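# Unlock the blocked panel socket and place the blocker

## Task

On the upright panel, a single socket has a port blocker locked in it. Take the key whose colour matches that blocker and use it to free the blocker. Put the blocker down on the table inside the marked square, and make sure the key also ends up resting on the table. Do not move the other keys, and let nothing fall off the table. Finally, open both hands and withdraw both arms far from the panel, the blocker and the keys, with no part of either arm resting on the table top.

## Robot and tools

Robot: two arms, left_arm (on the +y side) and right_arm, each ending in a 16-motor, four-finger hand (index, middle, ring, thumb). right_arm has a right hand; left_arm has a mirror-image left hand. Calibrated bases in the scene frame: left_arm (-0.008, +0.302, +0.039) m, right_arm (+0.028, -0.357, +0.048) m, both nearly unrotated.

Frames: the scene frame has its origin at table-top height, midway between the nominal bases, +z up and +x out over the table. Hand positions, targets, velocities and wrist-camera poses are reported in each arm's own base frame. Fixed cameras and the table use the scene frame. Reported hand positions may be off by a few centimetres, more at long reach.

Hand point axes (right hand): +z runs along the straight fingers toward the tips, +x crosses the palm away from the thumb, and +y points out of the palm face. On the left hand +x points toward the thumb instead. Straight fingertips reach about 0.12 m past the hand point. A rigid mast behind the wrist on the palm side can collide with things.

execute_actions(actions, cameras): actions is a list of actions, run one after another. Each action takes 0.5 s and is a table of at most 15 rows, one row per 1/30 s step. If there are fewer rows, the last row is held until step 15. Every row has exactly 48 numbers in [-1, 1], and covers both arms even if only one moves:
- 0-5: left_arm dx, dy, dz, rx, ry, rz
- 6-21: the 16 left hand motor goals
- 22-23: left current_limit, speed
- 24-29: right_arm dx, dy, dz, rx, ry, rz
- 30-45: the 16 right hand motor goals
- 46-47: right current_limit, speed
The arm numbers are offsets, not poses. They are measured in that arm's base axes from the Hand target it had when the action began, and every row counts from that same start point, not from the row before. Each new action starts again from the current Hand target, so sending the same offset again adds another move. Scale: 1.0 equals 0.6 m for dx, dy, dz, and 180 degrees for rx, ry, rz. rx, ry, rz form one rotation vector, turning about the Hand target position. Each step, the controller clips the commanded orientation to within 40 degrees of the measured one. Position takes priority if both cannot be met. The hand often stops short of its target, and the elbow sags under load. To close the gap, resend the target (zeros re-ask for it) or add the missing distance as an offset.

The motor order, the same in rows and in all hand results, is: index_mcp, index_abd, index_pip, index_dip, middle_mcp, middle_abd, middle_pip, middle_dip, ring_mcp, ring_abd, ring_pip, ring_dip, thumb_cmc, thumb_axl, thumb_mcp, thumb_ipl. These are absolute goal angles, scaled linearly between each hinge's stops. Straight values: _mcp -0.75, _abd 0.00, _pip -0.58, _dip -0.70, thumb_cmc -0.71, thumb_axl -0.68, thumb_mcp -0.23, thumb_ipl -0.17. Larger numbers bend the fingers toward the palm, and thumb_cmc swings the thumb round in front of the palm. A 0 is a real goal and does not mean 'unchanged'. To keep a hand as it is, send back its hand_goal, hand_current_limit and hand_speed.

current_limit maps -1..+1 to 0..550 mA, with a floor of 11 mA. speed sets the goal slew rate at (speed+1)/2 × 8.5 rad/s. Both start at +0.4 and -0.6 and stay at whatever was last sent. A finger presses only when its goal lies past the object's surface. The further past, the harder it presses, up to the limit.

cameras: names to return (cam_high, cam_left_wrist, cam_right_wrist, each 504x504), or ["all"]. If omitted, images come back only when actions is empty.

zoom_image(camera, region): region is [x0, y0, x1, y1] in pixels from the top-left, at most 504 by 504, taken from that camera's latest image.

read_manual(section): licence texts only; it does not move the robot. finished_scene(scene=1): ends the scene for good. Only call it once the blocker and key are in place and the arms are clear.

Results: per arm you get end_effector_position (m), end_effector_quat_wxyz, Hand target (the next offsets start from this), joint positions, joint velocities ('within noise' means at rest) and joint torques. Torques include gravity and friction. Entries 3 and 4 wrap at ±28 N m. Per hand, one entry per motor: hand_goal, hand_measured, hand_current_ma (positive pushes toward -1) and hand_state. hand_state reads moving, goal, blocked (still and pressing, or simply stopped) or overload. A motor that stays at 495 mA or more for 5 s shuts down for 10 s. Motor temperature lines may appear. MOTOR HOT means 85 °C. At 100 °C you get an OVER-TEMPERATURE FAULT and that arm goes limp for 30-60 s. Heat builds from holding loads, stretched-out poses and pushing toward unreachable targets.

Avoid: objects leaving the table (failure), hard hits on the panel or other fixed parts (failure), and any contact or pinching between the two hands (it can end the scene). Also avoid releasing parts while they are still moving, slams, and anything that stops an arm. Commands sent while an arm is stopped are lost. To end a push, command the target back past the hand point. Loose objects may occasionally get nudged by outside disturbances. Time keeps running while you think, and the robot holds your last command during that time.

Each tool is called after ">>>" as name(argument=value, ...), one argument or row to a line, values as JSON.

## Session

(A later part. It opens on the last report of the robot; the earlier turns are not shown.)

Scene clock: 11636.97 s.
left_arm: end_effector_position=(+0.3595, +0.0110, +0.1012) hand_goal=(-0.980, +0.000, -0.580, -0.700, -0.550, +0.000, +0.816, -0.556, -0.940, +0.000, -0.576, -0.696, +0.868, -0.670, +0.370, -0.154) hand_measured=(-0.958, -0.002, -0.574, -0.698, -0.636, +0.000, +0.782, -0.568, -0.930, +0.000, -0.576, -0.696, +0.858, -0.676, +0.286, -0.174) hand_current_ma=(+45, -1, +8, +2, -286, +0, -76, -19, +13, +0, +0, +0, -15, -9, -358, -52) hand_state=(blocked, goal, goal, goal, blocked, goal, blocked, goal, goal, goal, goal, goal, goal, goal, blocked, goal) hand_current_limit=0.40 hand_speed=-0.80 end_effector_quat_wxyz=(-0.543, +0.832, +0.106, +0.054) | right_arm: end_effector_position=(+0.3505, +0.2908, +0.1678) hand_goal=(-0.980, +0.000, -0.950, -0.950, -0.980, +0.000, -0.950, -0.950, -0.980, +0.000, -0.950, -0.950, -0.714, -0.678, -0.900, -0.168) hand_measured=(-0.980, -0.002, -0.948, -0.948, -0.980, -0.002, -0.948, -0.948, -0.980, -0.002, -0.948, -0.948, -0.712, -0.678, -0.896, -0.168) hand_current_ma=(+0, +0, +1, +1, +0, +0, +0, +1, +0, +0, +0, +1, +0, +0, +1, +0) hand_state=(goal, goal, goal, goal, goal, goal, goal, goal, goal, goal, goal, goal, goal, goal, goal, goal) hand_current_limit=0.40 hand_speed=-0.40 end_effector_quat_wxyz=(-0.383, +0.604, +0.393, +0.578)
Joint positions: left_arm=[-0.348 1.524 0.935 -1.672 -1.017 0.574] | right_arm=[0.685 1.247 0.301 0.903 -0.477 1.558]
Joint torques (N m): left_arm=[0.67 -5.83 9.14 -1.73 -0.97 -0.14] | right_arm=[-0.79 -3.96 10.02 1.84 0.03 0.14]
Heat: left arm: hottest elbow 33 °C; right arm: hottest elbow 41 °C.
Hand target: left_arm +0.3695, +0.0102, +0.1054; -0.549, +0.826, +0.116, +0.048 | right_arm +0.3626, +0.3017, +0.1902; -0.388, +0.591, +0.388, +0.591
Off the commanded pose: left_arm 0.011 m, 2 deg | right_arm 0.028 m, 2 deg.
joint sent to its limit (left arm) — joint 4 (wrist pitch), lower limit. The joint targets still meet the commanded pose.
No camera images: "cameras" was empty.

>>> execute_actions(
  actions=[
    [[-0.0005,0.0005,-0.0023,0.0007,-0.0018,0.0016, -0.98,0,-0.58,-0.7, -0.55,0,0.816,-0.556, -0.94,0,-0.576,-0.696, 0.869,-0.67,0.37,-0.154, 0.4,-0.8, 0,0,0,0,0,0, -0.98,0,-0.95,-0.95, -0.98,0,-0.95,-0.95, -0.98,0,-0.95,-0.95, -0.714,-0.678,-0.9,-0.168, 0.4,-0.4]],
  ],
  cameras=["cam_left_wrist"],
)

>>> zoom_image(
  camera="cam_left_wrist",
  region=[75, 125, 120, 170],
)

>>> zoom_image(
  camera="cam_left_wrist",
  region=[90, 142, 110, 162],
)

Scene clock: 11656.20 s.
left_arm: end_effector_position=(+0.3604, +0.0112, +0.1015) hand_goal=(-0.980, +0.000, -0.580, -0.700, -0.550, +0.000, +0.816, -0.556, -0.940, +0.000, -0.576, -0.696, +0.868, -0.670, +0.370, -0.154) hand_measured=(-0.958, -0.002, -0.574, -0.698, -0.636, +0.000, +0.782, -0.568, -0.930, +0.000, -0.576, -0.696, +0.858, -0.676, +0.286, -0.174) hand_current_ma=(+45, -1, +8, +2, -286, +0, -76, -19, +13, +0, +0, +0, -15, -9, -358, -52) hand_state=(blocked, goal, goal, goal, blocked, goal, blocked, goal, goal, goal, goal, goal, goal, goal, blocked, goal) hand_current_limit=0.40 hand_speed=-0.80 end_effector_quat_wxyz=(-0.542, +0.831, +0.111, +0.057) | right_arm: end_effector_position=(+0.3505, +0.2908, +0.1678) hand_goal=(-0.980, +0.000, -0.950, -0.950, -0.980, +0.000, -0.950, -0.950, -0.980, +0.000, -0.950, -0.950, -0.714, -0.678, -0.900, -0.168) hand_measured=(-0.980, -0.002, -0.948, -0.948, -0.980, -0.002, -0.948, -0.948, -0.980, -0.002, -0.948, -0.948, -0.712, -0.678, -0.896, -0.168) hand_current_ma=(+0, +0, +1, +1, +0, +0, +0, +1, +0, +0, +0, +1, +0, +0, +1, +0) hand_state=(goal, goal, goal, goal, goal, goal, goal, goal, goal, goal, goal, goal, goal, goal, goal, goal) hand_current_limit=0.40 hand_speed=-0.40 end_effector_quat_wxyz=(-0.383, +0.604, +0.393, +0.578)
Joint positions: left_arm=[-0.348 1.525 0.935 -1.672 -1.017 0.561] | right_arm=[0.685 1.247 0.301 0.903 -0.477 1.558]
Joint torques (N m): left_arm=[0.62 -5.6 8.94 -1.73 -0.94 -0.13] | right_arm=[-0.79 -3.96 10 1.83 0.03 0.14]
Heat: left arm: hottest elbow 33 °C; right arm: hottest elbow 41 °C.
Hand target: left_arm +0.3691, +0.0105, +0.1040; -0.550, +0.825, +0.119, +0.049 | right_arm +0.3626, +0.3017, +0.1902; -0.388, +0.591, +0.388, +0.591
Off the commanded pose: left_arm 0.009 m, 2 deg | right_arm 0.028 m, 2 deg.
joint sent to its limit (left arm) — joint 4 (wrist pitch), lower limit. The joint targets still meet the commanded pose.
Images, in order (width x height): cam_left_wrist 504x504.

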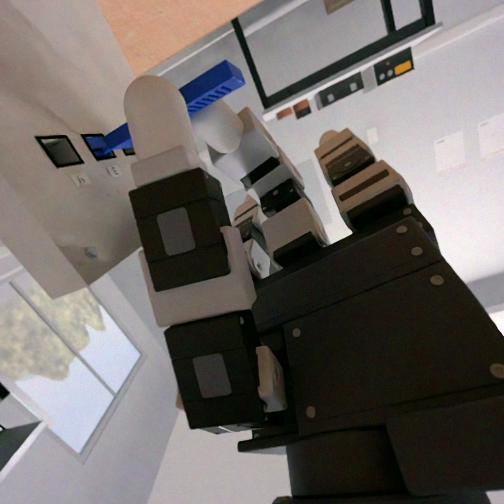

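Scaled by 11.200 from the camera's 504x504 image, which has a finer 720x720 frame.

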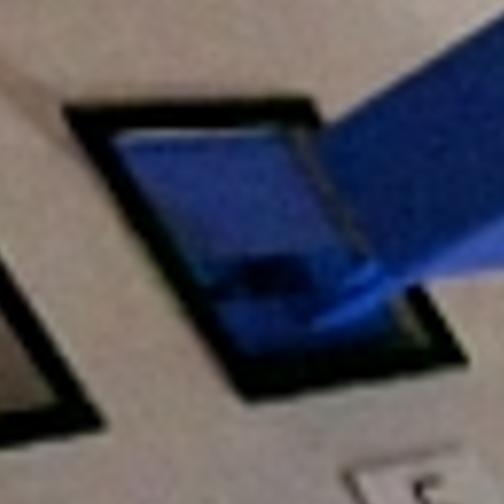

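Scaled by 25.200 from the camera's 504x504 image, which has a finer 720x720 frame.

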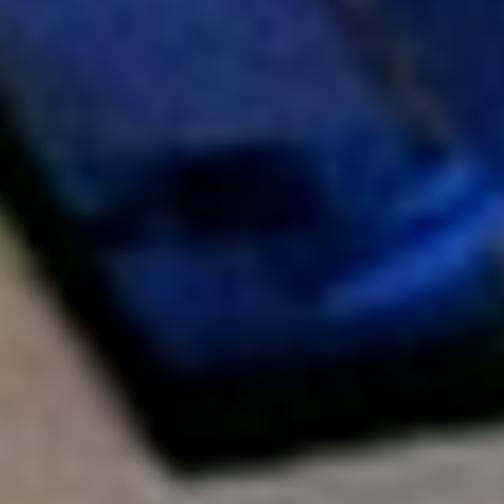

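>>> execute_actions(
  actions=[
    [[-0.0004,0.0002,-0.0033,0.0007,0.0019,0, -0.98,0,-0.58,-0.7, -0.55,0,0.816,-0.556, -0.94,0,-0.576,-0.696, 0.869,-0.67,0.37,-0.154, 0.4,-0.8, 0,0,0,0,0,0, -0.98,0,-0.95,-0.95, -0.98,0,-0.95,-0.95, -0.98,0,-0.95,-0.95, -0.714,-0.678,-0.9,-0.168, 0.4,-0.4]],
  ],
  cameras=["cam_left_wrist"],
)

>>> zoom_image(
  camera="cam_left_wrist",
  region=[75, 125, 120, 170],
)

>>> zoom_image(
  camera="cam_left_wrist",
  region=[90, 142, 110, 162],
)

Scene clock: 11673.70 s.
left_arm: end_effector_position=(+0.3603, +0.0113, +0.0995) hand_goal=(-0.980, +0.000, -0.580, -0.700, -0.550, +0.000, +0.816, -0.556, -0.940, +0.000, -0.576, -0.696, +0.868, -0.670, +0.370, -0.154) hand_measured=(-0.958, -0.002, -0.574, -0.698, -0.636, +0.000, +0.782, -0.568, -0.930, +0.000, -0.576, -0.696, +0.858, -0.676, +0.286, -0.174) hand_current_ma=(+45, -1, +8, +2, -286, +0, -76, -19, +13, +0, +0, +0, -15, -9, -358, -52) hand_state=(blocked, goal, goal, goal, blocked, goal, blocked, goal, goal, goal, goal, goal, goal, goal, blocked, goal) hand_current_limit=0.40 hand_speed=-0.80 end_effector_quat_wxyz=(-0.544, +0.830, +0.109, +0.055) | right_arm: end_effector_position=(+0.3505, +0.2908, +0.1678) hand_goal=(-0.980, +0.000, -0.950, -0.950, -0.980, +0.000, -0.950, -0.950, -0.980, +0.000, -0.950, -0.950, -0.714, -0.678, -0.900, -0.168) hand_measured=(-0.980, -0.002, -0.948, -0.948, -0.980, -0.002, -0.948, -0.948, -0.980, -0.002, -0.948, -0.948, -0.712, -0.678, -0.896, -0.168) hand_current_ma=(+0, +0, +1, +1, +0, +0, +0, +1, +0, +0, +0, +1, +0, +0, +1, +0) hand_state=(goal, goal, goal, goal, goal, goal, goal, goal, goal, goal, goal, goal, goal, goal, goal, goal) hand_current_limit=0.40 hand_speed=-0.40 end_effector_quat_wxyz=(-0.383, +0.604, +0.393, +0.578)
Joint positions: left_arm=[-0.348 1.532 0.935 -1.672 -1.017 0.561] | right_arm=[0.685 1.247 0.301 0.903 -0.477 1.558]
Joint torques (N m): left_arm=[0.56 -5.6 8.87 -1.72 -0.94 -0.14] | right_arm=[-0.73 -3.96 10.02 1.84 0.03 0.14]
Heat: left arm: hottest elbow 33 °C; right arm: hottest elbow 41 °C.
Hand target: left_arm +0.3689, +0.0107, +0.1021; -0.551, +0.825, +0.118, +0.047 | right_arm +0.3626, +0.3017, +0.1902; -0.388, +0.591, +0.388, +0.591
Off the commanded pose: left_arm 0.009 m, 2 deg | right_arm 0.028 m, 2 deg.
joint sent to its limit (left arm) — joint 4 (wrist pitch), lower limit. The joint targets still meet the commanded pose.
Images, in order (width x height): cam_left_wrist 504x504.

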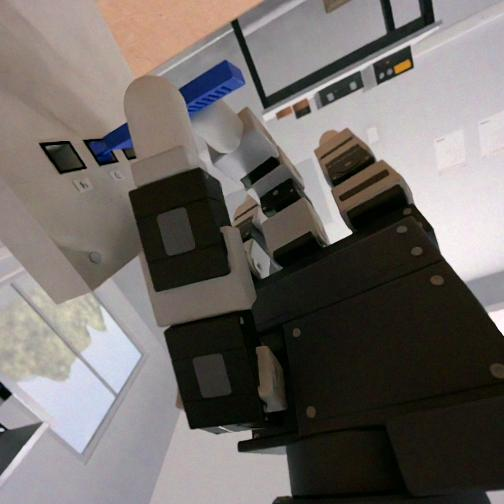

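Scaled by 11.200 from the camera's 504x504 image, which has a finer 720x720 frame.

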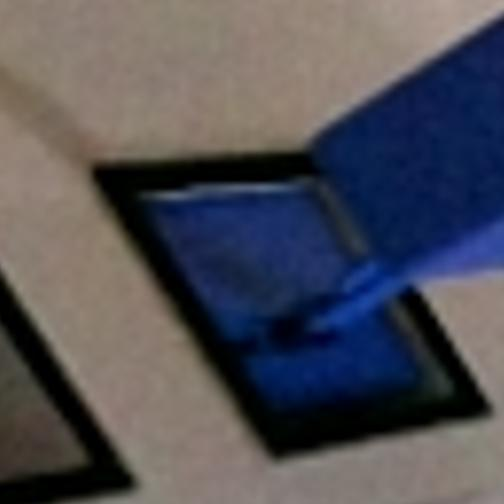

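Scaled by 25.200 from the camera's 504x504 image, which has a finer 720x720 frame.

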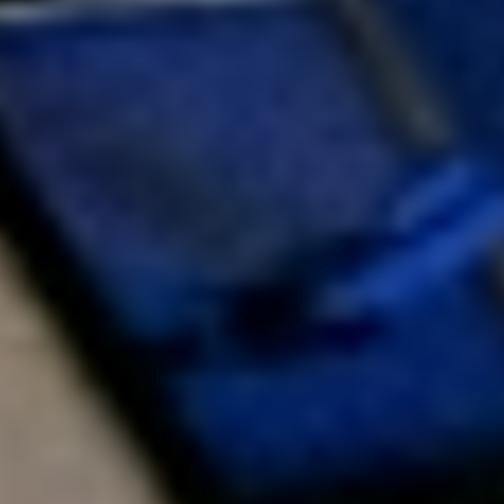

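>>> execute_actions(
  actions=[
    [[0.0127,0.0007,0.0055,-0.0011,-0.0031,0.0027, -0.98,0,-0.58,-0.7, -0.55,0,0.816,-0.556, -0.94,0,-0.576,-0.696, 0.869,-0.67,0.37,-0.154, 0.4,-0.8, 0,0,0,0,0,0, -0.98,0,-0.95,-0.95, -0.98,0,-0.95,-0.95, -0.98,0,-0.95,-0.95, -0.714,-0.678,-0.9,-0.168, 0.4,-0.4]],
  ],
  cameras=["cam_left_wrist"],
)

>>> zoom_image(
  camera="cam_left_wrist",
  region=[75, 125, 120, 170],
)

>>> zoom_image(
  camera="cam_left_wrist",
  region=[90, 142, 110, 162],
)

Scene clock: 11694.73 s.
left_arm: end_effector_position=(+0.3616, +0.0128, +0.0995) hand_goal=(-0.980, +0.000, -0.580, -0.700, -0.550, +0.000, +0.816, -0.556, -0.940, +0.000, -0.576, -0.696, +0.868, -0.670, +0.370, -0.154) hand_measured=(-0.958, -0.002, -0.574, -0.698, -0.636, +0.000, +0.782, -0.568, -0.930, +0.000, -0.576, -0.696, +0.860, -0.674, +0.286, -0.174) hand_current_ma=(+45, -1, +8, +2, -286, +0, -76, -19, +13, +0, +0, +0, -12, -7, -358, -52) hand_state=(blocked, goal, goal, goal, blocked, goal, blocked, goal, goal, goal, goal, goal, goal, goal, blocked, goal) hand_current_limit=0.40 hand_speed=-0.80 end_effector_quat_wxyz=(-0.544, +0.830, +0.111, +0.052) | right_arm: end_effector_position=(+0.3505, +0.2908, +0.1678) hand_goal=(-0.980, +0.000, -0.950, -0.950, -0.980, +0.000, -0.950, -0.950, -0.980, +0.000, -0.950, -0.950, -0.714, -0.678, -0.900, -0.168) hand_measured=(-0.980, -0.002, -0.948, -0.948, -0.980, -0.002, -0.948, -0.948, -0.980, -0.002, -0.948, -0.948, -0.712, -0.678, -0.896, -0.168) hand_current_ma=(+0, +0, +1, +1, +0, +0, +0, +1, +0, +0, +0, +1, +0, +0, +1, +0) hand_state=(goal, goal, goal, goal, goal, goal, goal, goal, goal, goal, goal, goal, goal, goal, goal, goal) hand_current_limit=0.40 hand_speed=-0.40 end_effector_quat_wxyz=(-0.383, +0.604, +0.393, +0.578)
Joint positions: left_arm=[-0.342 1.537 0.941 -1.676 -1.016 0.561] | right_arm=[0.685 1.247 0.301 0.903 -0.477 1.558]
Joint torques (N m): left_arm=[0.79 -5.71 9.98 -1.61 -0.96 -0.11] | right_arm=[-0.67 -4.07 9.99 1.87 0.04 0.14]
Heat: left arm: hottest elbow 33 °C; right arm: hottest elbow 41 °C.
Hand target: left_arm +0.3766, +0.0110, +0.1054; -0.549, +0.825, +0.124, +0.049 | right_arm +0.3626, +0.3017, +0.1902; -0.388, +0.591, +0.388, +0.591
Off the commanded pose: left_arm 0.016 m, 2 deg | right_arm 0.028 m, 2 deg.
joint sent to its limit (left arm) — joint 4 (wrist pitch), lower limit. The joint targets still meet the commanded pose.
Images, in order (width x height): cam_left_wrist 504x504.

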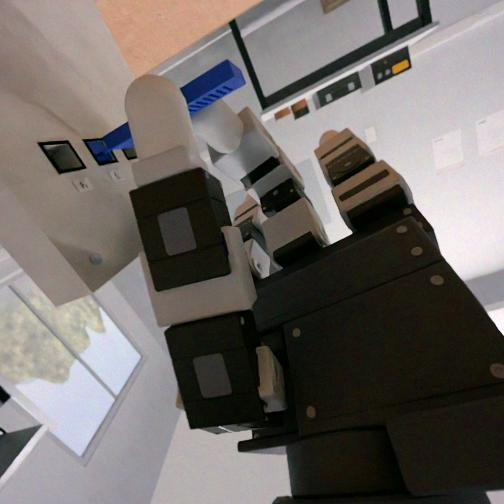

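Scaled by 11.200 from the camera's 504x504 image, which has a finer 720x720 frame.

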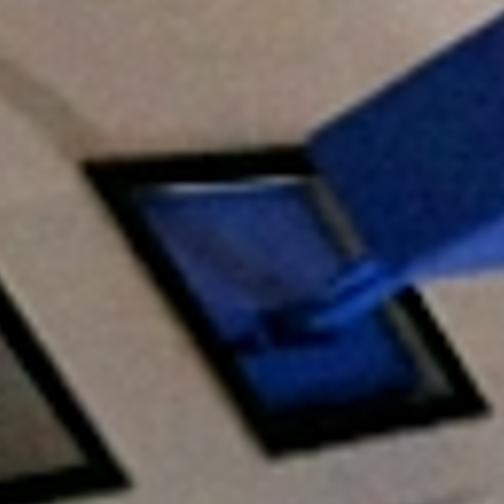

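Scaled by 25.200 from the camera's 504x504 image, which has a finer 720x720 frame.

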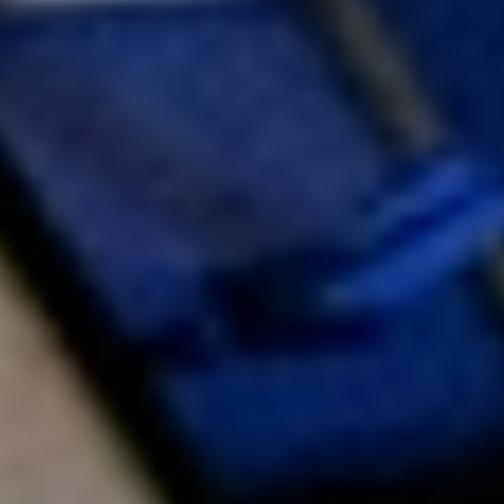

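>>> execute_actions(
  actions=[
    [[0.0006,-0.0157,0,0,0,-0.0083, -0.98,0,-0.58,-0.7, -0.55,0,0.816,-0.556, -0.94,0,-0.576,-0.696, 0.869,-0.67,0.37,-0.154, 0.4,-0.8, 0,0,0,0,0,0, -0.98,0,-0.95,-0.95, -0.98,0,-0.95,-0.95, -0.98,0,-0.95,-0.95, -0.714,-0.678,-0.9,-0.168, 0.4,-0.4]],
  ],
  cameras=[],
)

Scene clock: 11709.53 s.
left_arm: end_effector_position=(+0.3617, +0.0108, +0.0995) hand_goal=(-0.980, +0.000, -0.580, -0.700, -0.550, +0.000, +0.816, -0.556, -0.940, +0.000, -0.576, -0.696, +0.868, -0.670, +0.370, -0.154) hand_measured=(-0.958, -0.002, -0.574, -0.698, -0.636, +0.000, +0.782, -0.568, -0.930, +0.000, -0.576, -0.696, +0.860, -0.674, +0.286, -0.174) hand_current_ma=(+45, -1, +8, +2, -286, +0, -76, -19, +13, +0, +0, +0, -12, -7, -358, -52) hand_state=(blocked, goal, goal, goal, blocked, goal, blocked, goal, goal, goal, goal, goal, goal, goal, blocked, goal) hand_current_limit=0.40 hand_speed=-0.80 end_effector_quat_wxyz=(-0.544, +0.830, +0.109, +0.053) | right_arm: end_effector_position=(+0.3505, +0.2908, +0.1678) hand_goal=(-0.980, +0.000, -0.950, -0.950, -0.980, +0.000, -0.950, -0.950, -0.980, +0.000, -0.950, -0.950, -0.714, -0.678, -0.900, -0.168) hand_measured=(-0.980, -0.002, -0.948, -0.948, -0.980, -0.002, -0.948, -0.948, -0.980, -0.002, -0.948, -0.948, -0.712, -0.678, -0.896, -0.168) hand_current_ma=(+0, +0, +1, +1, +0, +0, +0, +1, +0, +0, +0, +1, +0, +0, +1, +0) hand_state=(goal, goal, goal, goal, goal, goal, goal, goal, goal, goal, goal, goal, goal, goal, goal, goal) hand_current_limit=0.40 hand_speed=-0.40 end_effector_quat_wxyz=(-0.383, +0.604, +0.393, +0.578)
Joint positions: left_arm=[-0.348 1.537 0.941 -1.676 -1.016 0.561] | right_arm=[0.685 1.247 0.301 0.903 -0.477 1.558]
Joint torques (N m): left_arm=[-0.79 -5.66 9.98 -1.61 -0.98 -0.11] | right_arm=[-0.67 -4.01 10.02 1.87 0.03 0.14]
Heat: left arm: hottest elbow 33 °C; right arm: hottest elbow 41 °C.
Hand target: left_arm +0.3770, +0.0017, +0.1054; -0.548, +0.827, +0.113, +0.056 | right_arm +0.3626, +0.3017, +0.1902; -0.388, +0.591, +0.388, +0.591
Off the commanded pose: left_arm 0.019 m, 1 deg | right_arm 0.028 m, 2 deg.
joint sent to its limit (left arm) — joint 4 (wrist pitch), lower limit. The joint targets still meet the commanded pose.
No camera images: "cameras" was empty.

>>> execute_actions(
  actions=[
    [[0.0021,-0.0003,0.0016,-0.0003,-0.0009,0, -0.98,0,-0.58,-0.7, -0.55,0,0.816,-0.556, -0.94,0,-0.576,-0.696, 0.869,-0.67,0.37,-0.154, 0.4,-0.8, 0,0,0,0,0,0, -0.98,0,-0.95,-0.95, -0.98,0,-0.95,-0.95, -0.98,0,-0.95,-0.95, -0.714,-0.678,-0.9,-0.168, 0.4,-0.4]],
  ],
  cameras=["cam_left_wrist"],
)

>>> zoom_image(
  camera="cam_left_wrist",
  region=[75, 125, 120, 170],
)

>>> zoom_image(
  camera="cam_left_wrist",
  region=[90, 142, 110, 162],
)

Scene clock: 11723.70 s.
left_arm: end_effector_position=(+0.3617, +0.0108, +0.0995) hand_goal=(-0.980, +0.000, -0.580, -0.700, -0.550, +0.000, +0.816, -0.556, -0.940, +0.000, -0.576, -0.696, +0.868, -0.670, +0.370, -0.154) hand_measured=(-0.958, -0.002, -0.574, -0.698, -0.636, +0.000, +0.782, -0.568, -0.930, +0.000, -0.576, -0.696, +0.860, -0.674, +0.286, -0.174) hand_current_ma=(+45, -1, +8, +2, -286, +0, -76, -19, +13, +0, +0, +0, -12, -7, -358, -52) hand_state=(blocked, goal, goal, goal, blocked, goal, blocked, goal, goal, goal, goal, goal, goal, goal, blocked, goal) hand_current_limit=0.40 hand_speed=-0.80 end_effector_quat_wxyz=(-0.544, +0.830, +0.109, +0.053) | right_arm: end_effector_position=(+0.3505, +0.2908, +0.1678) hand_goal=(-0.980, +0.000, -0.950, -0.950, -0.980, +0.000, -0.950, -0.950, -0.980, +0.000, -0.950, -0.950, -0.714, -0.678, -0.900, -0.168) hand_measured=(-0.980, -0.002, -0.948, -0.948, -0.980, -0.002, -0.948, -0.948, -0.980, -0.002, -0.948, -0.948, -0.712, -0.678, -0.896, -0.168) hand_current_ma=(+0, +0, +1, +1, +0, +0, +0, +1, +0, +0, +0, +1, +0, +0, +1, +0) hand_state=(goal, goal, goal, goal, goal, goal, goal, goal, goal, goal, goal, goal, goal, goal, goal, goal) hand_current_limit=0.40 hand_speed=-0.40 end_effector_quat_wxyz=(-0.383, +0.604, +0.393, +0.578)
Joint positions: left_arm=[-0.348 1.537 0.941 -1.676 -1.016 0.561] | right_arm=[0.685 1.247 0.301 0.903 -0.477 1.558]
Joint torques (N m): left_arm=[-0.79 -5.71 10.19 -1.62 -1 -0.11] | right_arm=[-0.73 -3.96 10.03 1.87 0.03 0.15]
Heat: left arm: hottest elbow 33 °C; right arm: hottest elbow 41 °C.
Hand target: left_arm +0.3782, +0.0015, +0.1063; -0.548, +0.827, +0.114, +0.057 | right_arm +0.3626, +0.3017, +0.1902; -0.388, +0.591, +0.388, +0.591
Off the commanded pose: left_arm 0.020 m, 1 deg | right_arm 0.028 m, 2 deg.
joint sent to its limit (left arm) — joint 4 (wrist pitch), lower limit. The joint targets still meet the commanded pose.
Images, in order (width x height): cam_left_wrist 504x504.

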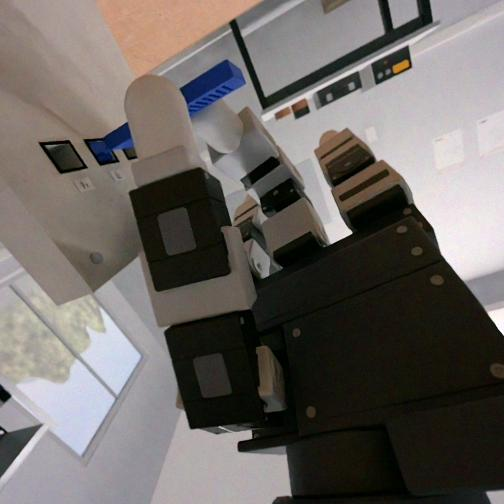

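Scaled by 11.200 from the camera's 504x504 image, which has a finer 720x720 frame.

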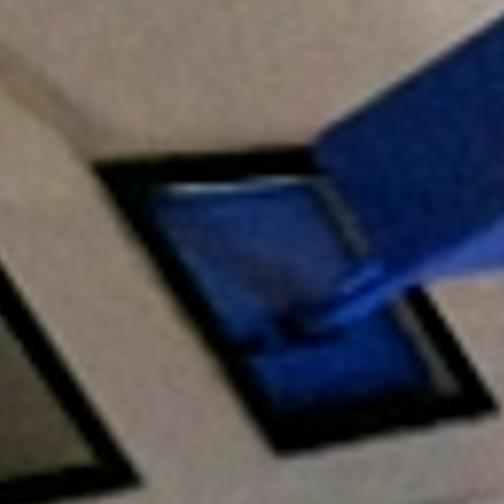

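Scaled by 25.200 from the camera's 504x504 image, which has a finer 720x720 frame.

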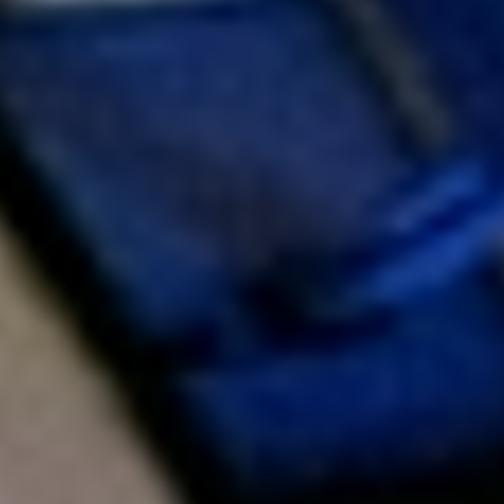

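>>> execute_actions(
  actions=[],
  cameras=["cam_right_wrist"],
)

>>> zoom_image(
  camera="cam_right_wrist",
  region=[240, 190, 340, 290],
)

Scene clock: 11756.90 s.
left_arm: end_effector_position=(+0.3617, +0.0108, +0.0995) hand_goal=(-0.980, +0.000, -0.580, -0.700, -0.550, +0.000, +0.816, -0.556, -0.940, +0.000, -0.576, -0.696, +0.868, -0.670, +0.370, -0.154) hand_measured=(-0.958, -0.002, -0.574, -0.698, -0.636, +0.000, +0.782, -0.568, -0.930, +0.000, -0.576, -0.696, +0.860, -0.674, +0.286, -0.174) hand_current_ma=(+45, -1, +8, +2, -286, +0, -76, -19, +13, +0, +0, +0, -12, -7, -358, -52) hand_state=(blocked, goal, goal, goal, blocked, goal, blocked, goal, goal, goal, goal, goal, goal, goal, blocked, goal) hand_current_limit=0.40 hand_speed=-0.80 end_effector_quat_wxyz=(-0.544, +0.830, +0.109, +0.053) | right_arm: end_effector_position=(+0.3505, +0.2908, +0.1678) hand_goal=(-0.980, +0.000, -0.950, -0.950, -0.980, +0.000, -0.950, -0.950, -0.980, +0.000, -0.950, -0.950, -0.714, -0.678, -0.900, -0.168) hand_measured=(-0.980, -0.002, -0.948, -0.948, -0.980, -0.002, -0.948, -0.948, -0.980, -0.002, -0.948, -0.948, -0.712, -0.678, -0.896, -0.168) hand_current_ma=(+0, +0, +1, +1, +0, +0, +0, +1, +0, +0, +0, +1, +0, +0, +1, +0) hand_state=(goal, goal, goal, goal, goal, goal, goal, goal, goal, goal, goal, goal, goal, goal, goal, goal) hand_current_limit=0.40 hand_speed=-0.40 end_effector_quat_wxyz=(-0.383, +0.604, +0.393, +0.578)
Joint positions: left_arm=[-0.348 1.537 0.941 -1.676 -1.016 0.561] | right_arm=[0.685 1.247 0.301 0.903 -0.477 1.558]
Joint velocities: within noise
Joint torques (N m): left_arm=[-0.73 -5.77 10.19 -1.61 -1 -0.1] | right_arm=[-0.73 -3.9 10.06 1.85 0.03 0.14]
Motor temperatures (°C): left_arm=[23 28 34 24 27 25] | right_arm=[23 25 41 24 25 25]
Heat: left arm: hottest elbow 34 °C; right arm: hottest elbow 41 °C.
Hand target: left_arm +0.3782, +0.0015, +0.1063; -0.548, +0.827, +0.114, +0.057 | right_arm +0.3626, +0.3017, +0.1902; -0.388, +0.591, +0.388, +0.591
Off the commanded pose: left_arm 0.020 m, 1 deg | right_arm 0.028 m, 2 deg.
Images, in order (width x height): cam_right_wrist 504x504.

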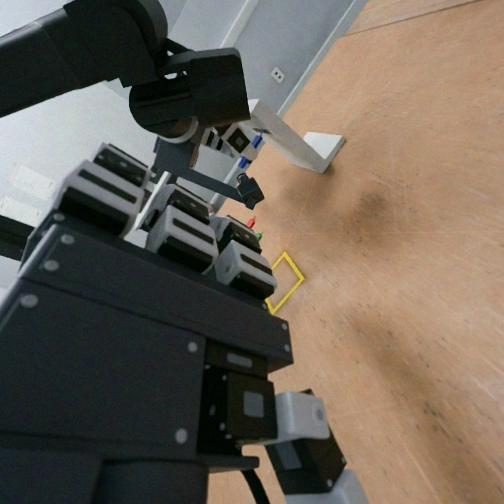

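Scaled by 5.040 from the camera's 504x504 image, which has a finer 720x720 frame.

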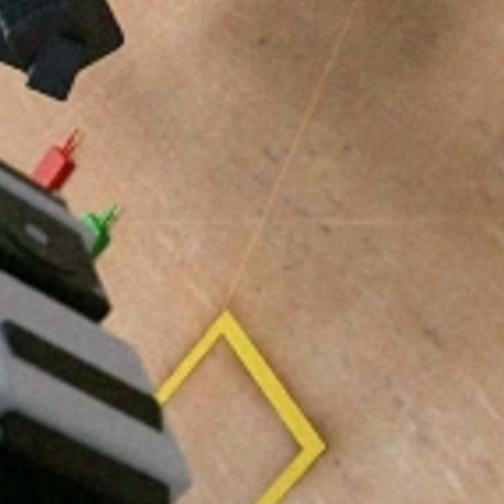

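>>> zoom_image(
  camera="cam_right_wrist",
  region=[225, 125, 275, 175],
)

>>> zoom_image(
  camera="cam_right_wrist",
  region=[233, 138, 257, 162],
)

Scaled by 10.080 from the camera's 504x504 image, which has a finer 720x720 frame.

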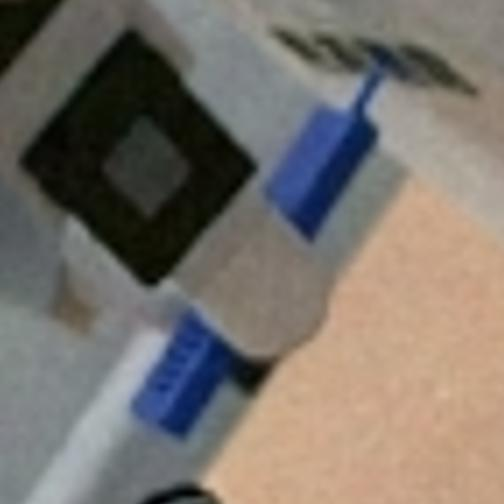

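Scaled by 21.000 from the camera's 504x504 image, which has a finer 720x720 frame.

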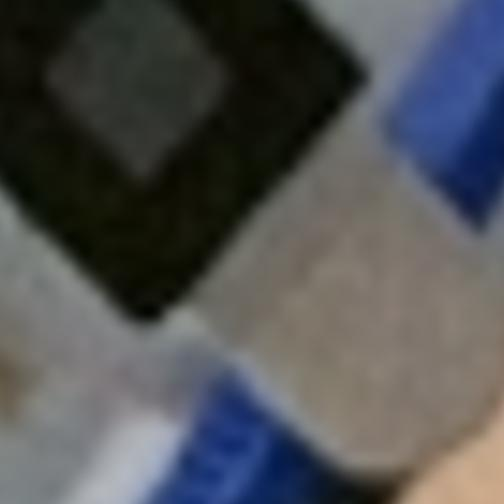

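>>> zoom_image(
  camera="cam_right_wrist",
  region=[250, 122, 276, 148],
)

Scaled by 19.385 from the camera's 504x504 image, which has a finer 720x720 frame.

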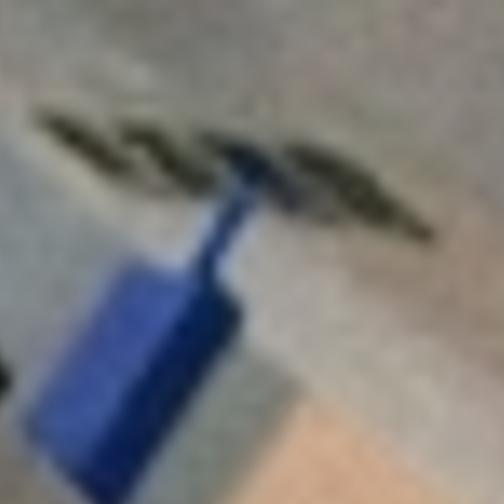

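>>> execute_actions(
  actions=[
    [[0.0028,-0.0006,0.0021,-0.0004,-0.0012,0, -0.98,0,-0.58,-0.7, -0.55,0,0.816,-0.556, -0.94,0,-0.576,-0.696, 0.869,-0.67,0.37,-0.154, 0.4,-0.8, 0,0,0,0,0,0, -0.98,0,-0.95,-0.95, -0.98,0,-0.95,-0.95, -0.98,0,-0.95,-0.95, -0.714,-0.678,-0.9,-0.168, 0.4,-0.4]],
  ],
  cameras=["cam_left_wrist"],
)

>>> zoom_image(
  camera="cam_left_wrist",
  region=[75, 125, 120, 170],
)

>>> zoom_image(
  camera="cam_left_wrist",
  region=[90, 142, 110, 162],
)

Scene clock: 11784.23 s.
left_arm: end_effector_position=(+0.3620, +0.0106, +0.1004) hand_goal=(-0.980, +0.000, -0.580, -0.700, -0.550, +0.000, +0.816, -0.556, -0.940, +0.000, -0.576, -0.696, +0.868, -0.670, +0.370, -0.154) hand_measured=(-0.958, -0.002, -0.574, -0.698, -0.636, +0.000, +0.782, -0.568, -0.930, +0.000, -0.576, -0.696, +0.860, -0.674, +0.286, -0.174) hand_current_ma=(+45, -1, +8, +2, -286, +0, -76, -19, +13, +0, +0, +0, -12, -7, -358, -52) hand_state=(blocked, goal, goal, goal, blocked, goal, blocked, goal, goal, goal, goal, goal, goal, goal, blocked, goal) hand_current_limit=0.40 hand_speed=-0.80 end_effector_quat_wxyz=(-0.544, +0.830, +0.107, +0.052) | right_arm: end_effector_position=(+0.3505, +0.2908, +0.1678) hand_goal=(-0.980, +0.000, -0.950, -0.950, -0.980, +0.000, -0.950, -0.950, -0.980, +0.000, -0.950, -0.950, -0.714, -0.678, -0.900, -0.168) hand_measured=(-0.980, -0.002, -0.948, -0.948, -0.980, -0.002, -0.948, -0.948, -0.980, -0.002, -0.948, -0.948, -0.712, -0.678, -0.896, -0.168) hand_current_ma=(+0, +0, +1, +1, +0, +0, +0, +1, +0, +0, +0, +1, +0, +0, +1, +0) hand_state=(goal, goal, goal, goal, goal, goal, goal, goal, goal, goal, goal, goal, goal, goal, goal, goal) hand_current_limit=0.40 hand_speed=-0.40 end_effector_quat_wxyz=(-0.383, +0.604, +0.393, +0.578)
Joint positions: left_arm=[-0.348 1.537 0.944 -1.679 -1.016 0.564] | right_arm=[0.685 1.247 0.301 0.903 -0.477 1.558]
Joint torques (N m): left_arm=[-0.73 -5.83 10.29 -1.43 -1.02 -0.11] | right_arm=[-0.67 -4.07 10.02 1.85 0.04 0.14]
Heat: left arm: hottest elbow 34 °C; right arm: hottest elbow 41 °C.
Hand target: left_arm +0.3798, +0.0012, +0.1075; -0.547, +0.827, +0.115, +0.058 | right_arm +0.3626, +0.3017, +0.1902; -0.388, +0.591, +0.388, +0.591
Off the commanded pose: left_arm 0.022 m, 1 deg | right_arm 0.028 m, 2 deg.
joint sent to its limit (left arm) — joint 4 (wrist pitch), lower limit. The joint targets still meet the commanded pose.
Images, in order (width x height): cam_left_wrist 504x504.

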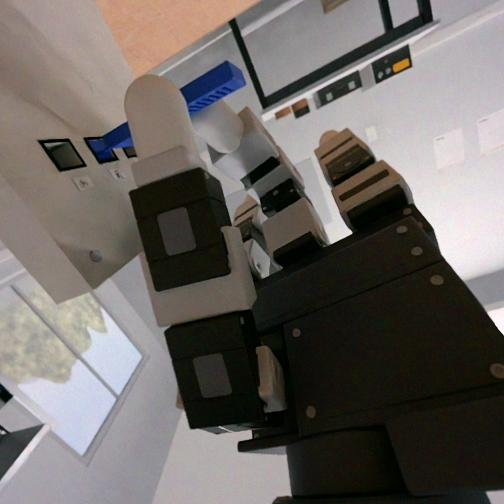

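Scaled by 11.200 from the camera's 504x504 image, which has a finer 720x720 frame.

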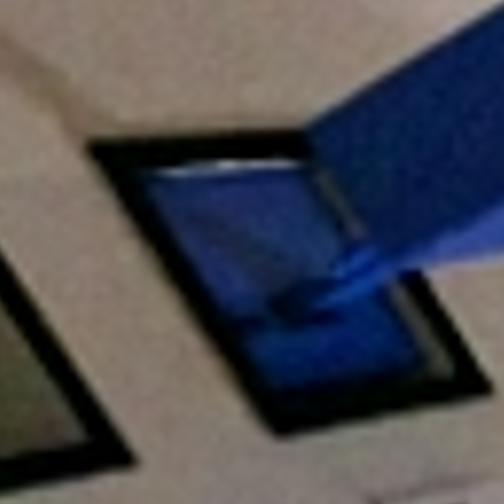

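Scaled by 25.200 from the camera's 504x504 image, which has a finer 720x720 frame.

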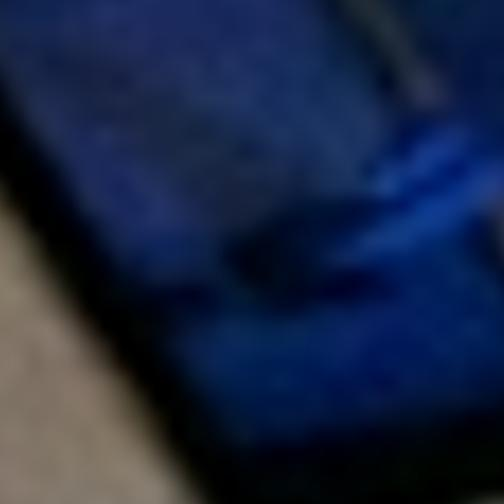

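>>> execute_actions(
  actions=[
    [[0.0021,-0.0005,0.0016,-0.0003,-0.0009,0, -0.98,0,-0.58,-0.7, -0.55,0,0.816,-0.556, -0.94,0,-0.576,-0.696, 0.869,-0.67,0.37,-0.154, 0.4,-0.8, 0,0,0,0,0,0, -0.98,0,-0.95,-0.95, -0.98,0,-0.95,-0.95, -0.98,0,-0.95,-0.95, -0.714,-0.678,-0.9,-0.168, 0.4,-0.4]],
  ],
  cameras=["cam_left_wrist"],
)

>>> zoom_image(
  camera="cam_left_wrist",
  region=[75, 125, 120, 170],
)

>>> zoom_image(
  camera="cam_left_wrist",
  region=[90, 142, 110, 162],
)

Scene clock: 11799.97 s.
left_arm: end_effector_position=(+0.3619, +0.0106, +0.1004) hand_goal=(-0.980, +0.000, -0.580, -0.700, -0.550, +0.000, +0.816, -0.556, -0.940, +0.000, -0.576, -0.696, +0.868, -0.670, +0.370, -0.154) hand_measured=(-0.958, -0.002, -0.574, -0.698, -0.636, +0.000, +0.782, -0.568, -0.930, +0.000, -0.576, -0.696, +0.860, -0.674, +0.286, -0.174) hand_current_ma=(+45, -1, +8, +2, -286, +0, -76, -19, +13, +0, +0, +0, -12, -7, -358, -52) hand_state=(blocked, goal, goal, goal, blocked, goal, blocked, goal, goal, goal, goal, goal, goal, goal, blocked, goal) hand_current_limit=0.40 hand_speed=-0.80 end_effector_quat_wxyz=(-0.544, +0.830, +0.107, +0.052) | right_arm: end_effector_position=(+0.3505, +0.2908, +0.1678) hand_goal=(-0.980, +0.000, -0.950, -0.950, -0.980, +0.000, -0.950, -0.950, -0.980, +0.000, -0.950, -0.950, -0.714, -0.678, -0.900, -0.168) hand_measured=(-0.980, -0.002, -0.948, -0.948, -0.980, -0.002, -0.948, -0.948, -0.980, -0.002, -0.948, -0.948, -0.712, -0.678, -0.896, -0.168) hand_current_ma=(+0, +0, +1, +1, +0, +0, +0, +1, +0, +0, +0, +1, +0, +0, +1, +0) hand_state=(goal, goal, goal, goal, goal, goal, goal, goal, goal, goal, goal, goal, goal, goal, goal, goal) hand_current_limit=0.40 hand_speed=-0.40 end_effector_quat_wxyz=(-0.383, +0.604, +0.393, +0.578)
Joint positions: left_arm=[-0.348 1.537 0.944 -1.679 -1.016 0.564] | right_arm=[0.685 1.247 0.301 0.903 -0.477 1.558]
Joint torques (N m): left_arm=[-0.67 -5.77 10.5 -1.43 -1.03 -0.11] | right_arm=[-0.73 -4.01 10.02 1.87 0.02 0.14]
Heat: left arm: hottest elbow 36 °C; right arm: hottest elbow 41 °C.
Hand target: left_arm +0.3811, +0.0009, +0.1085; -0.547, +0.827, +0.116, +0.059 | right_arm +0.3626, +0.3017, +0.1902; -0.388, +0.591, +0.388, +0.591
Off the commanded pose: left_arm 0.023 m, 1 deg | right_arm 0.028 m, 2 deg.
joint sent to its limit (left arm) — joint 4 (wrist pitch), lower limit. The joint targets still meet the commanded pose.
Images, in order (width x height): cam_left_wrist 504x504.

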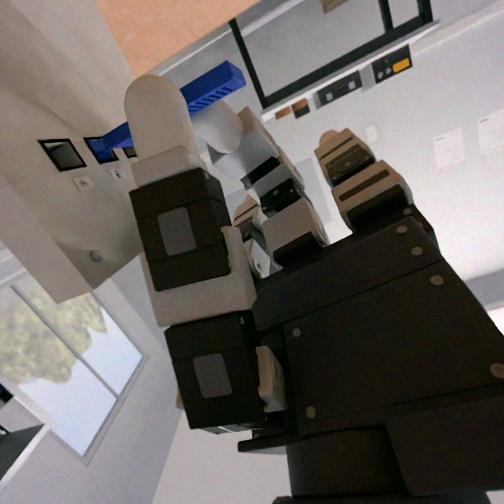

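Scaled by 11.200 from the camera's 504x504 image, which has a finer 720x720 frame.

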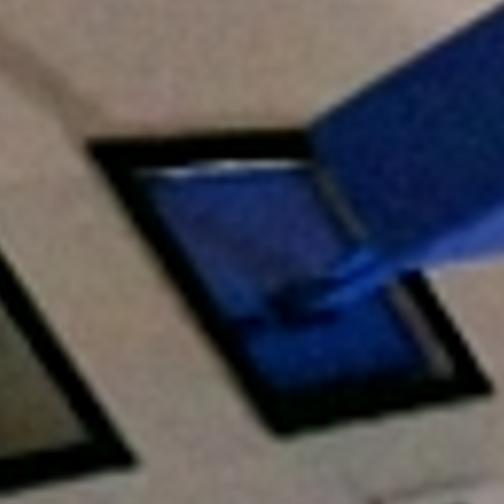

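Scaled by 25.200 from the camera's 504x504 image, which has a finer 720x720 frame.

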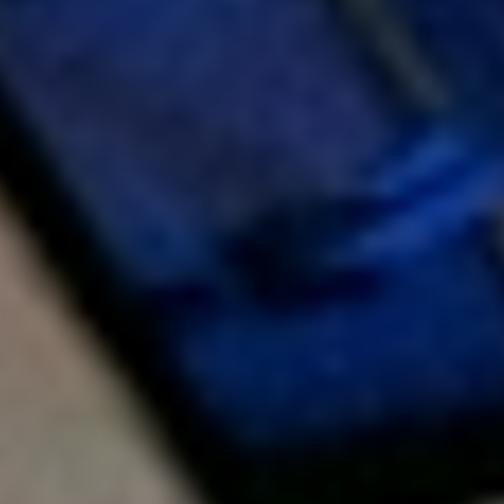

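>>> execute_actions(
  actions=[
    [[0.0048,0.0083,0.0012,-0.0002,-0.0006,0.0054, -0.98,0,-0.58,-0.7, -0.55,0,0.816,-0.556, -0.94,0,-0.576,-0.696, 0.869,-0.67,0.37,-0.154, 0.4,-0.8, 0,0,0,0,0,0, -0.98,0,-0.95,-0.95, -0.98,0,-0.95,-0.95, -0.98,0,-0.95,-0.95, -0.714,-0.678,-0.9,-0.168, 0.4,-0.4]],
  ],
  cameras=["cam_left_wrist"],
)

>>> zoom_image(
  camera="cam_left_wrist",
  region=[75, 125, 120, 170],
)

>>> zoom_image(
  camera="cam_left_wrist",
  region=[90, 142, 110, 162],
)

Scene clock: 11841.60 s.
left_arm: end_effector_position=(+0.3706, +0.0074, +0.1050) hand_goal=(-0.980, +0.000, -0.580, -0.700, -0.550, +0.000, +0.816, -0.556, -0.940, +0.000, -0.576, -0.696, +0.868, -0.670, +0.370, -0.154) hand_measured=(-0.958, -0.002, -0.574, -0.698, -0.636, +0.000, +0.782, -0.568, -0.930, +0.000, -0.576, -0.696, +0.860, -0.674, +0.286, -0.174) hand_current_ma=(+45, -1, +8, +2, -286, +0, -76, -19, +13, +0, +0, +0, -10, -6, -358, -52) hand_state=(blocked, goal, goal, goal, blocked, goal, blocked, goal, goal, goal, goal, goal, goal, goal, blocked, goal) hand_current_limit=0.40 hand_speed=-0.80 end_effector_quat_wxyz=(-0.541, +0.832, +0.111, +0.059) | right_arm: end_effector_position=(+0.3505, +0.2908, +0.1678) hand_goal=(-0.980, +0.000, -0.950, -0.950, -0.980, +0.000, -0.950, -0.950, -0.980, +0.000, -0.950, -0.950, -0.714, -0.678, -0.900, -0.168) hand_measured=(-0.980, -0.002, -0.948, -0.948, -0.980, -0.002, -0.948, -0.948, -0.980, -0.002, -0.948, -0.948, -0.712, -0.678, -0.896, -0.168) hand_current_ma=(+0, +0, +1, +1, +0, +0, +0, +1, +0, +0, +0, +1, +0, +0, +1, +0) hand_state=(goal, goal, goal, goal, goal, goal, goal, goal, goal, goal, goal, goal, goal, goal, goal, goal) hand_current_limit=0.40 hand_speed=-0.40 end_effector_quat_wxyz=(-0.383, +0.604, +0.393, +0.578)
Joint positions: left_arm=[-0.348 1.542 0.967 -1.68 -1.016 0.566] | right_arm=[0.685 1.247 0.301 0.903 -0.477 1.558]
Joint torques (N m): left_arm=[0.73 -5.89 9.61 -1.39 -1.04 -0.12] | right_arm=[-0.67 -3.9 9.99 1.85 0.03 0.15]
Heat: left arm: hottest elbow 38 °C; right arm: hottest elbow 41 °C.
Hand target: left_arm +0.3840, +0.0058, +0.1093; -0.547, +0.826, +0.123, +0.056 | right_arm +0.3626, +0.3017, +0.1902; -0.388, +0.591, +0.388, +0.591
Off the commanded pose: left_arm 0.014 m, 2 deg | right_arm 0.028 m, 2 deg.
joint sent to its limit (left arm) — joint 4 (wrist pitch), lower limit. The joint targets still meet the commanded pose.
Images, in order (width x height): cam_left_wrist 504x504.

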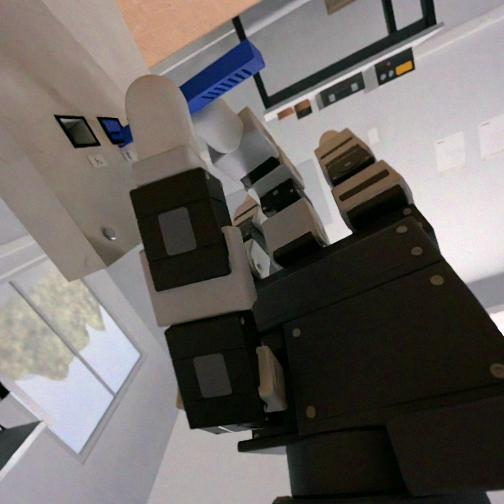

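Scaled by 11.200 from the camera's 504x504 image, which has a finer 720x720 frame.

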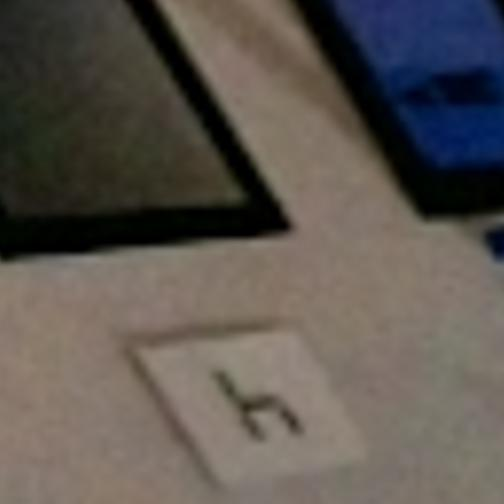

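Scaled by 25.200 from the camera's 504x504 image, which has a finer 720x720 frame.

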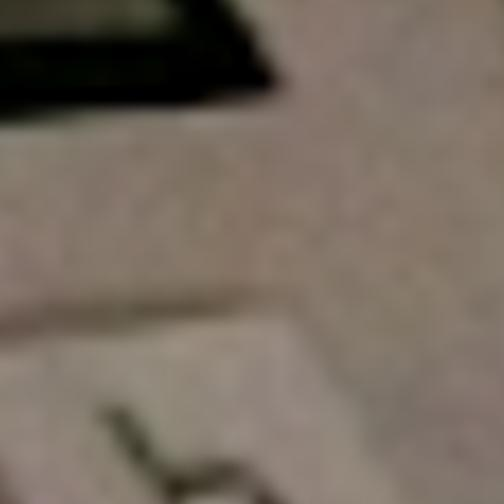

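>>> zoom_image(
  camera="cam_left_wrist",
  region=[85, 100, 145, 160],
)

>>> zoom_image(
  camera="cam_left_wrist",
  region=[180, 30, 280, 130],
)

Scaled by 8.400 from the camera's 504x504 image, which has a finer 720x720 frame.

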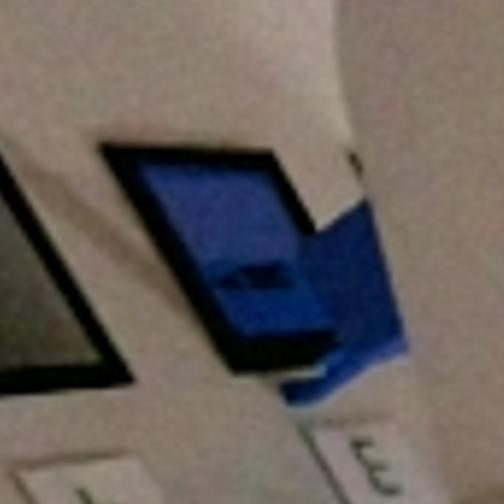

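Scaled by 5.040 from the camera's 504x504 image, which has a finer 720x720 frame.

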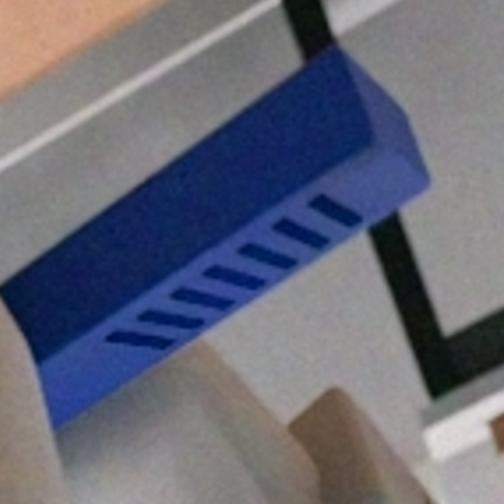

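>>> execute_actions(
  actions=[
    [[-0.0523,0.019,-0.0133,0.0026,0.0072,0, -0.98,0,-0.58,-0.7, -0.55,0,0.816,-0.556, -0.94,0,-0.576,-0.696, 0.869,-0.67,0.37,-0.154, 0.4,-0.8, 0,0,0,0,0,0, -0.98,0,-0.95,-0.95, -0.98,0,-0.95,-0.95, -0.98,0,-0.95,-0.95, -0.714,-0.678,-0.9,-0.168, 0.4,-0.4]],
  ],
  cameras=["cam_left_wrist"],
)

>>> zoom_image(
  camera="cam_left_wrist",
  region=[85, 100, 145, 160],
)

>>> zoom_image(
  camera="cam_left_wrist",
  region=[180, 30, 280, 130],
)

Scene clock: 11866.37 s.
left_arm: end_effector_position=(+0.3564, +0.0133, +0.0993) hand_goal=(-0.980, +0.000, -0.580, -0.700, -0.550, +0.000, +0.816, -0.556, -0.940, +0.000, -0.576, -0.696, +0.868, -0.670, +0.370, -0.154) hand_measured=(-0.958, -0.002, -0.574, -0.698, -0.636, +0.000, +0.782, -0.568, -0.930, +0.000, -0.576, -0.696, +0.860, -0.674, +0.286, -0.174) hand_current_ma=(+45, -1, +8, +2, -286, +0, -76, -19, +13, +0, +0, +0, -10, -6, -358, -52) hand_state=(blocked, goal, goal, goal, blocked, goal, blocked, goal, goal, goal, goal, goal, goal, goal, blocked, goal) hand_current_limit=0.40 hand_speed=-0.80 end_effector_quat_wxyz=(-0.546, +0.829, +0.109, +0.052) | right_arm: end_effector_position=(+0.3505, +0.2908, +0.1678) hand_goal=(-0.980, +0.000, -0.950, -0.950, -0.980, +0.000, -0.950, -0.950, -0.980, +0.000, -0.950, -0.950, -0.714, -0.678, -0.900, -0.168) hand_measured=(-0.980, -0.002, -0.948, -0.948, -0.980, -0.002, -0.948, -0.948, -0.980, -0.002, -0.948, -0.948, -0.712, -0.678, -0.896, -0.168) hand_current_ma=(+0, +0, +1, +1, +0, +0, +0, +1, +0, +0, +0, +1, +0, +0, +1, +0) hand_state=(goal, goal, goal, goal, goal, goal, goal, goal, goal, goal, goal, goal, goal, goal, goal, goal) hand_current_limit=0.40 hand_speed=-0.40 end_effector_quat_wxyz=(-0.383, +0.604, +0.393, +0.578)
Joint positions: left_arm=[-0.348 1.528 0.927 -1.68 -1.017 0.553] | right_arm=[0.685 1.247 0.301 0.903 -0.477 1.558]
Joint torques (N m): left_arm=[0.62 -7.71 6.05 -1.44 -0.95 -0.15] | right_arm=[-0.73 -3.9 10 1.87 0.03 0.14]
Heat: left arm: hottest elbow 37 °C; right arm: hottest elbow 41 °C.
Hand target: left_arm +0.3526, +0.0172, +0.1013; -0.551, +0.825, +0.117, +0.047 | right_arm +0.3626, +0.3017, +0.1902; -0.388, +0.591, +0.388, +0.591
Off the commanded pose: left_arm 0.006 m, 1 deg | right_arm 0.028 m, 2 deg.
joint sent to its limit (left arm) — joint 4 (wrist pitch), lower limit. The joint targets still meet the commanded pose.
Images, in order (width x height): cam_left_wrist 504x504.

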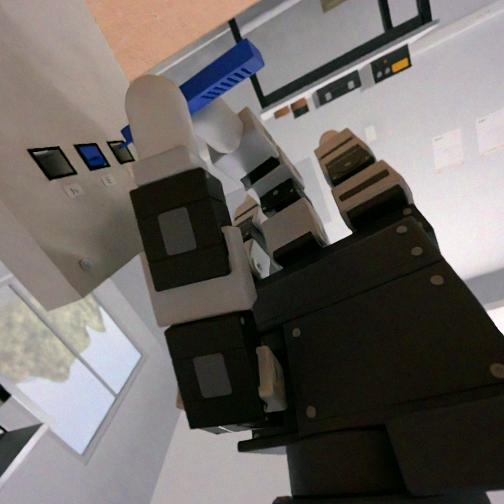

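Scaled by 8.400 from the camera's 504x504 image, which has a finer 720x720 frame.

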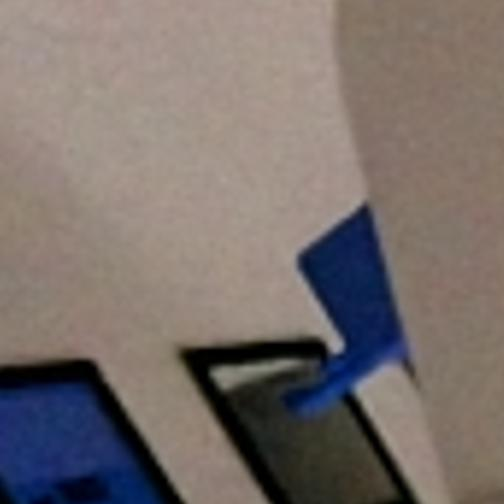

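Scaled by 5.040 from the camera's 504x504 image, which has a finer 720x720 frame.

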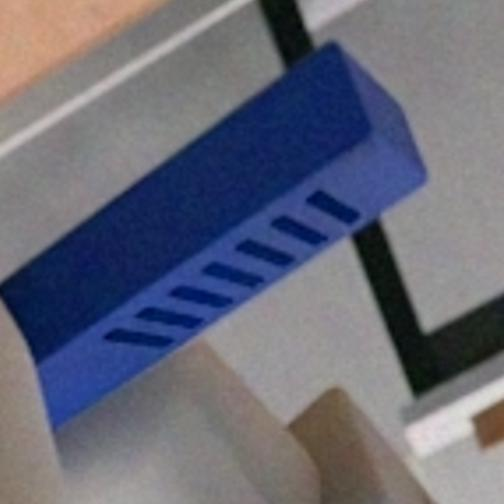

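>>> zoom_image(
  camera="cam_left_wrist",
  region=[112, 122, 138, 148],
)

>>> zoom_image(
  camera="cam_left_wrist",
  region=[112, 136, 128, 152],
)

>>> zoom_image(
  camera="cam_left_wrist",
  region=[235, 30, 275, 70],
)

Scaled by 19.385 from the camera's 504x504 image, which has a finer 720x720 frame.

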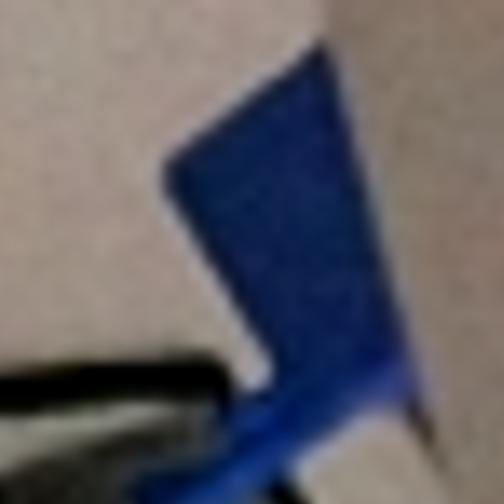

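Scaled by 31.500 from the camera's 504x504 image, which has a finer 720x720 frame.

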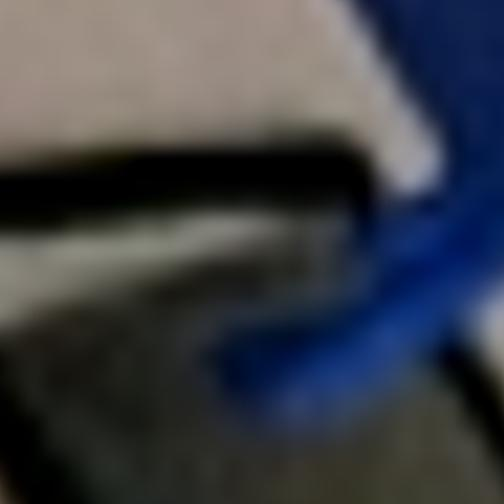

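Scaled by 12.600 from the camera's 504x504 image, which has a finer 720x720 frame.

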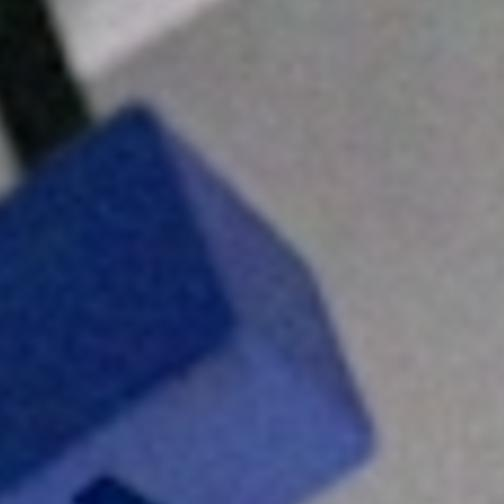

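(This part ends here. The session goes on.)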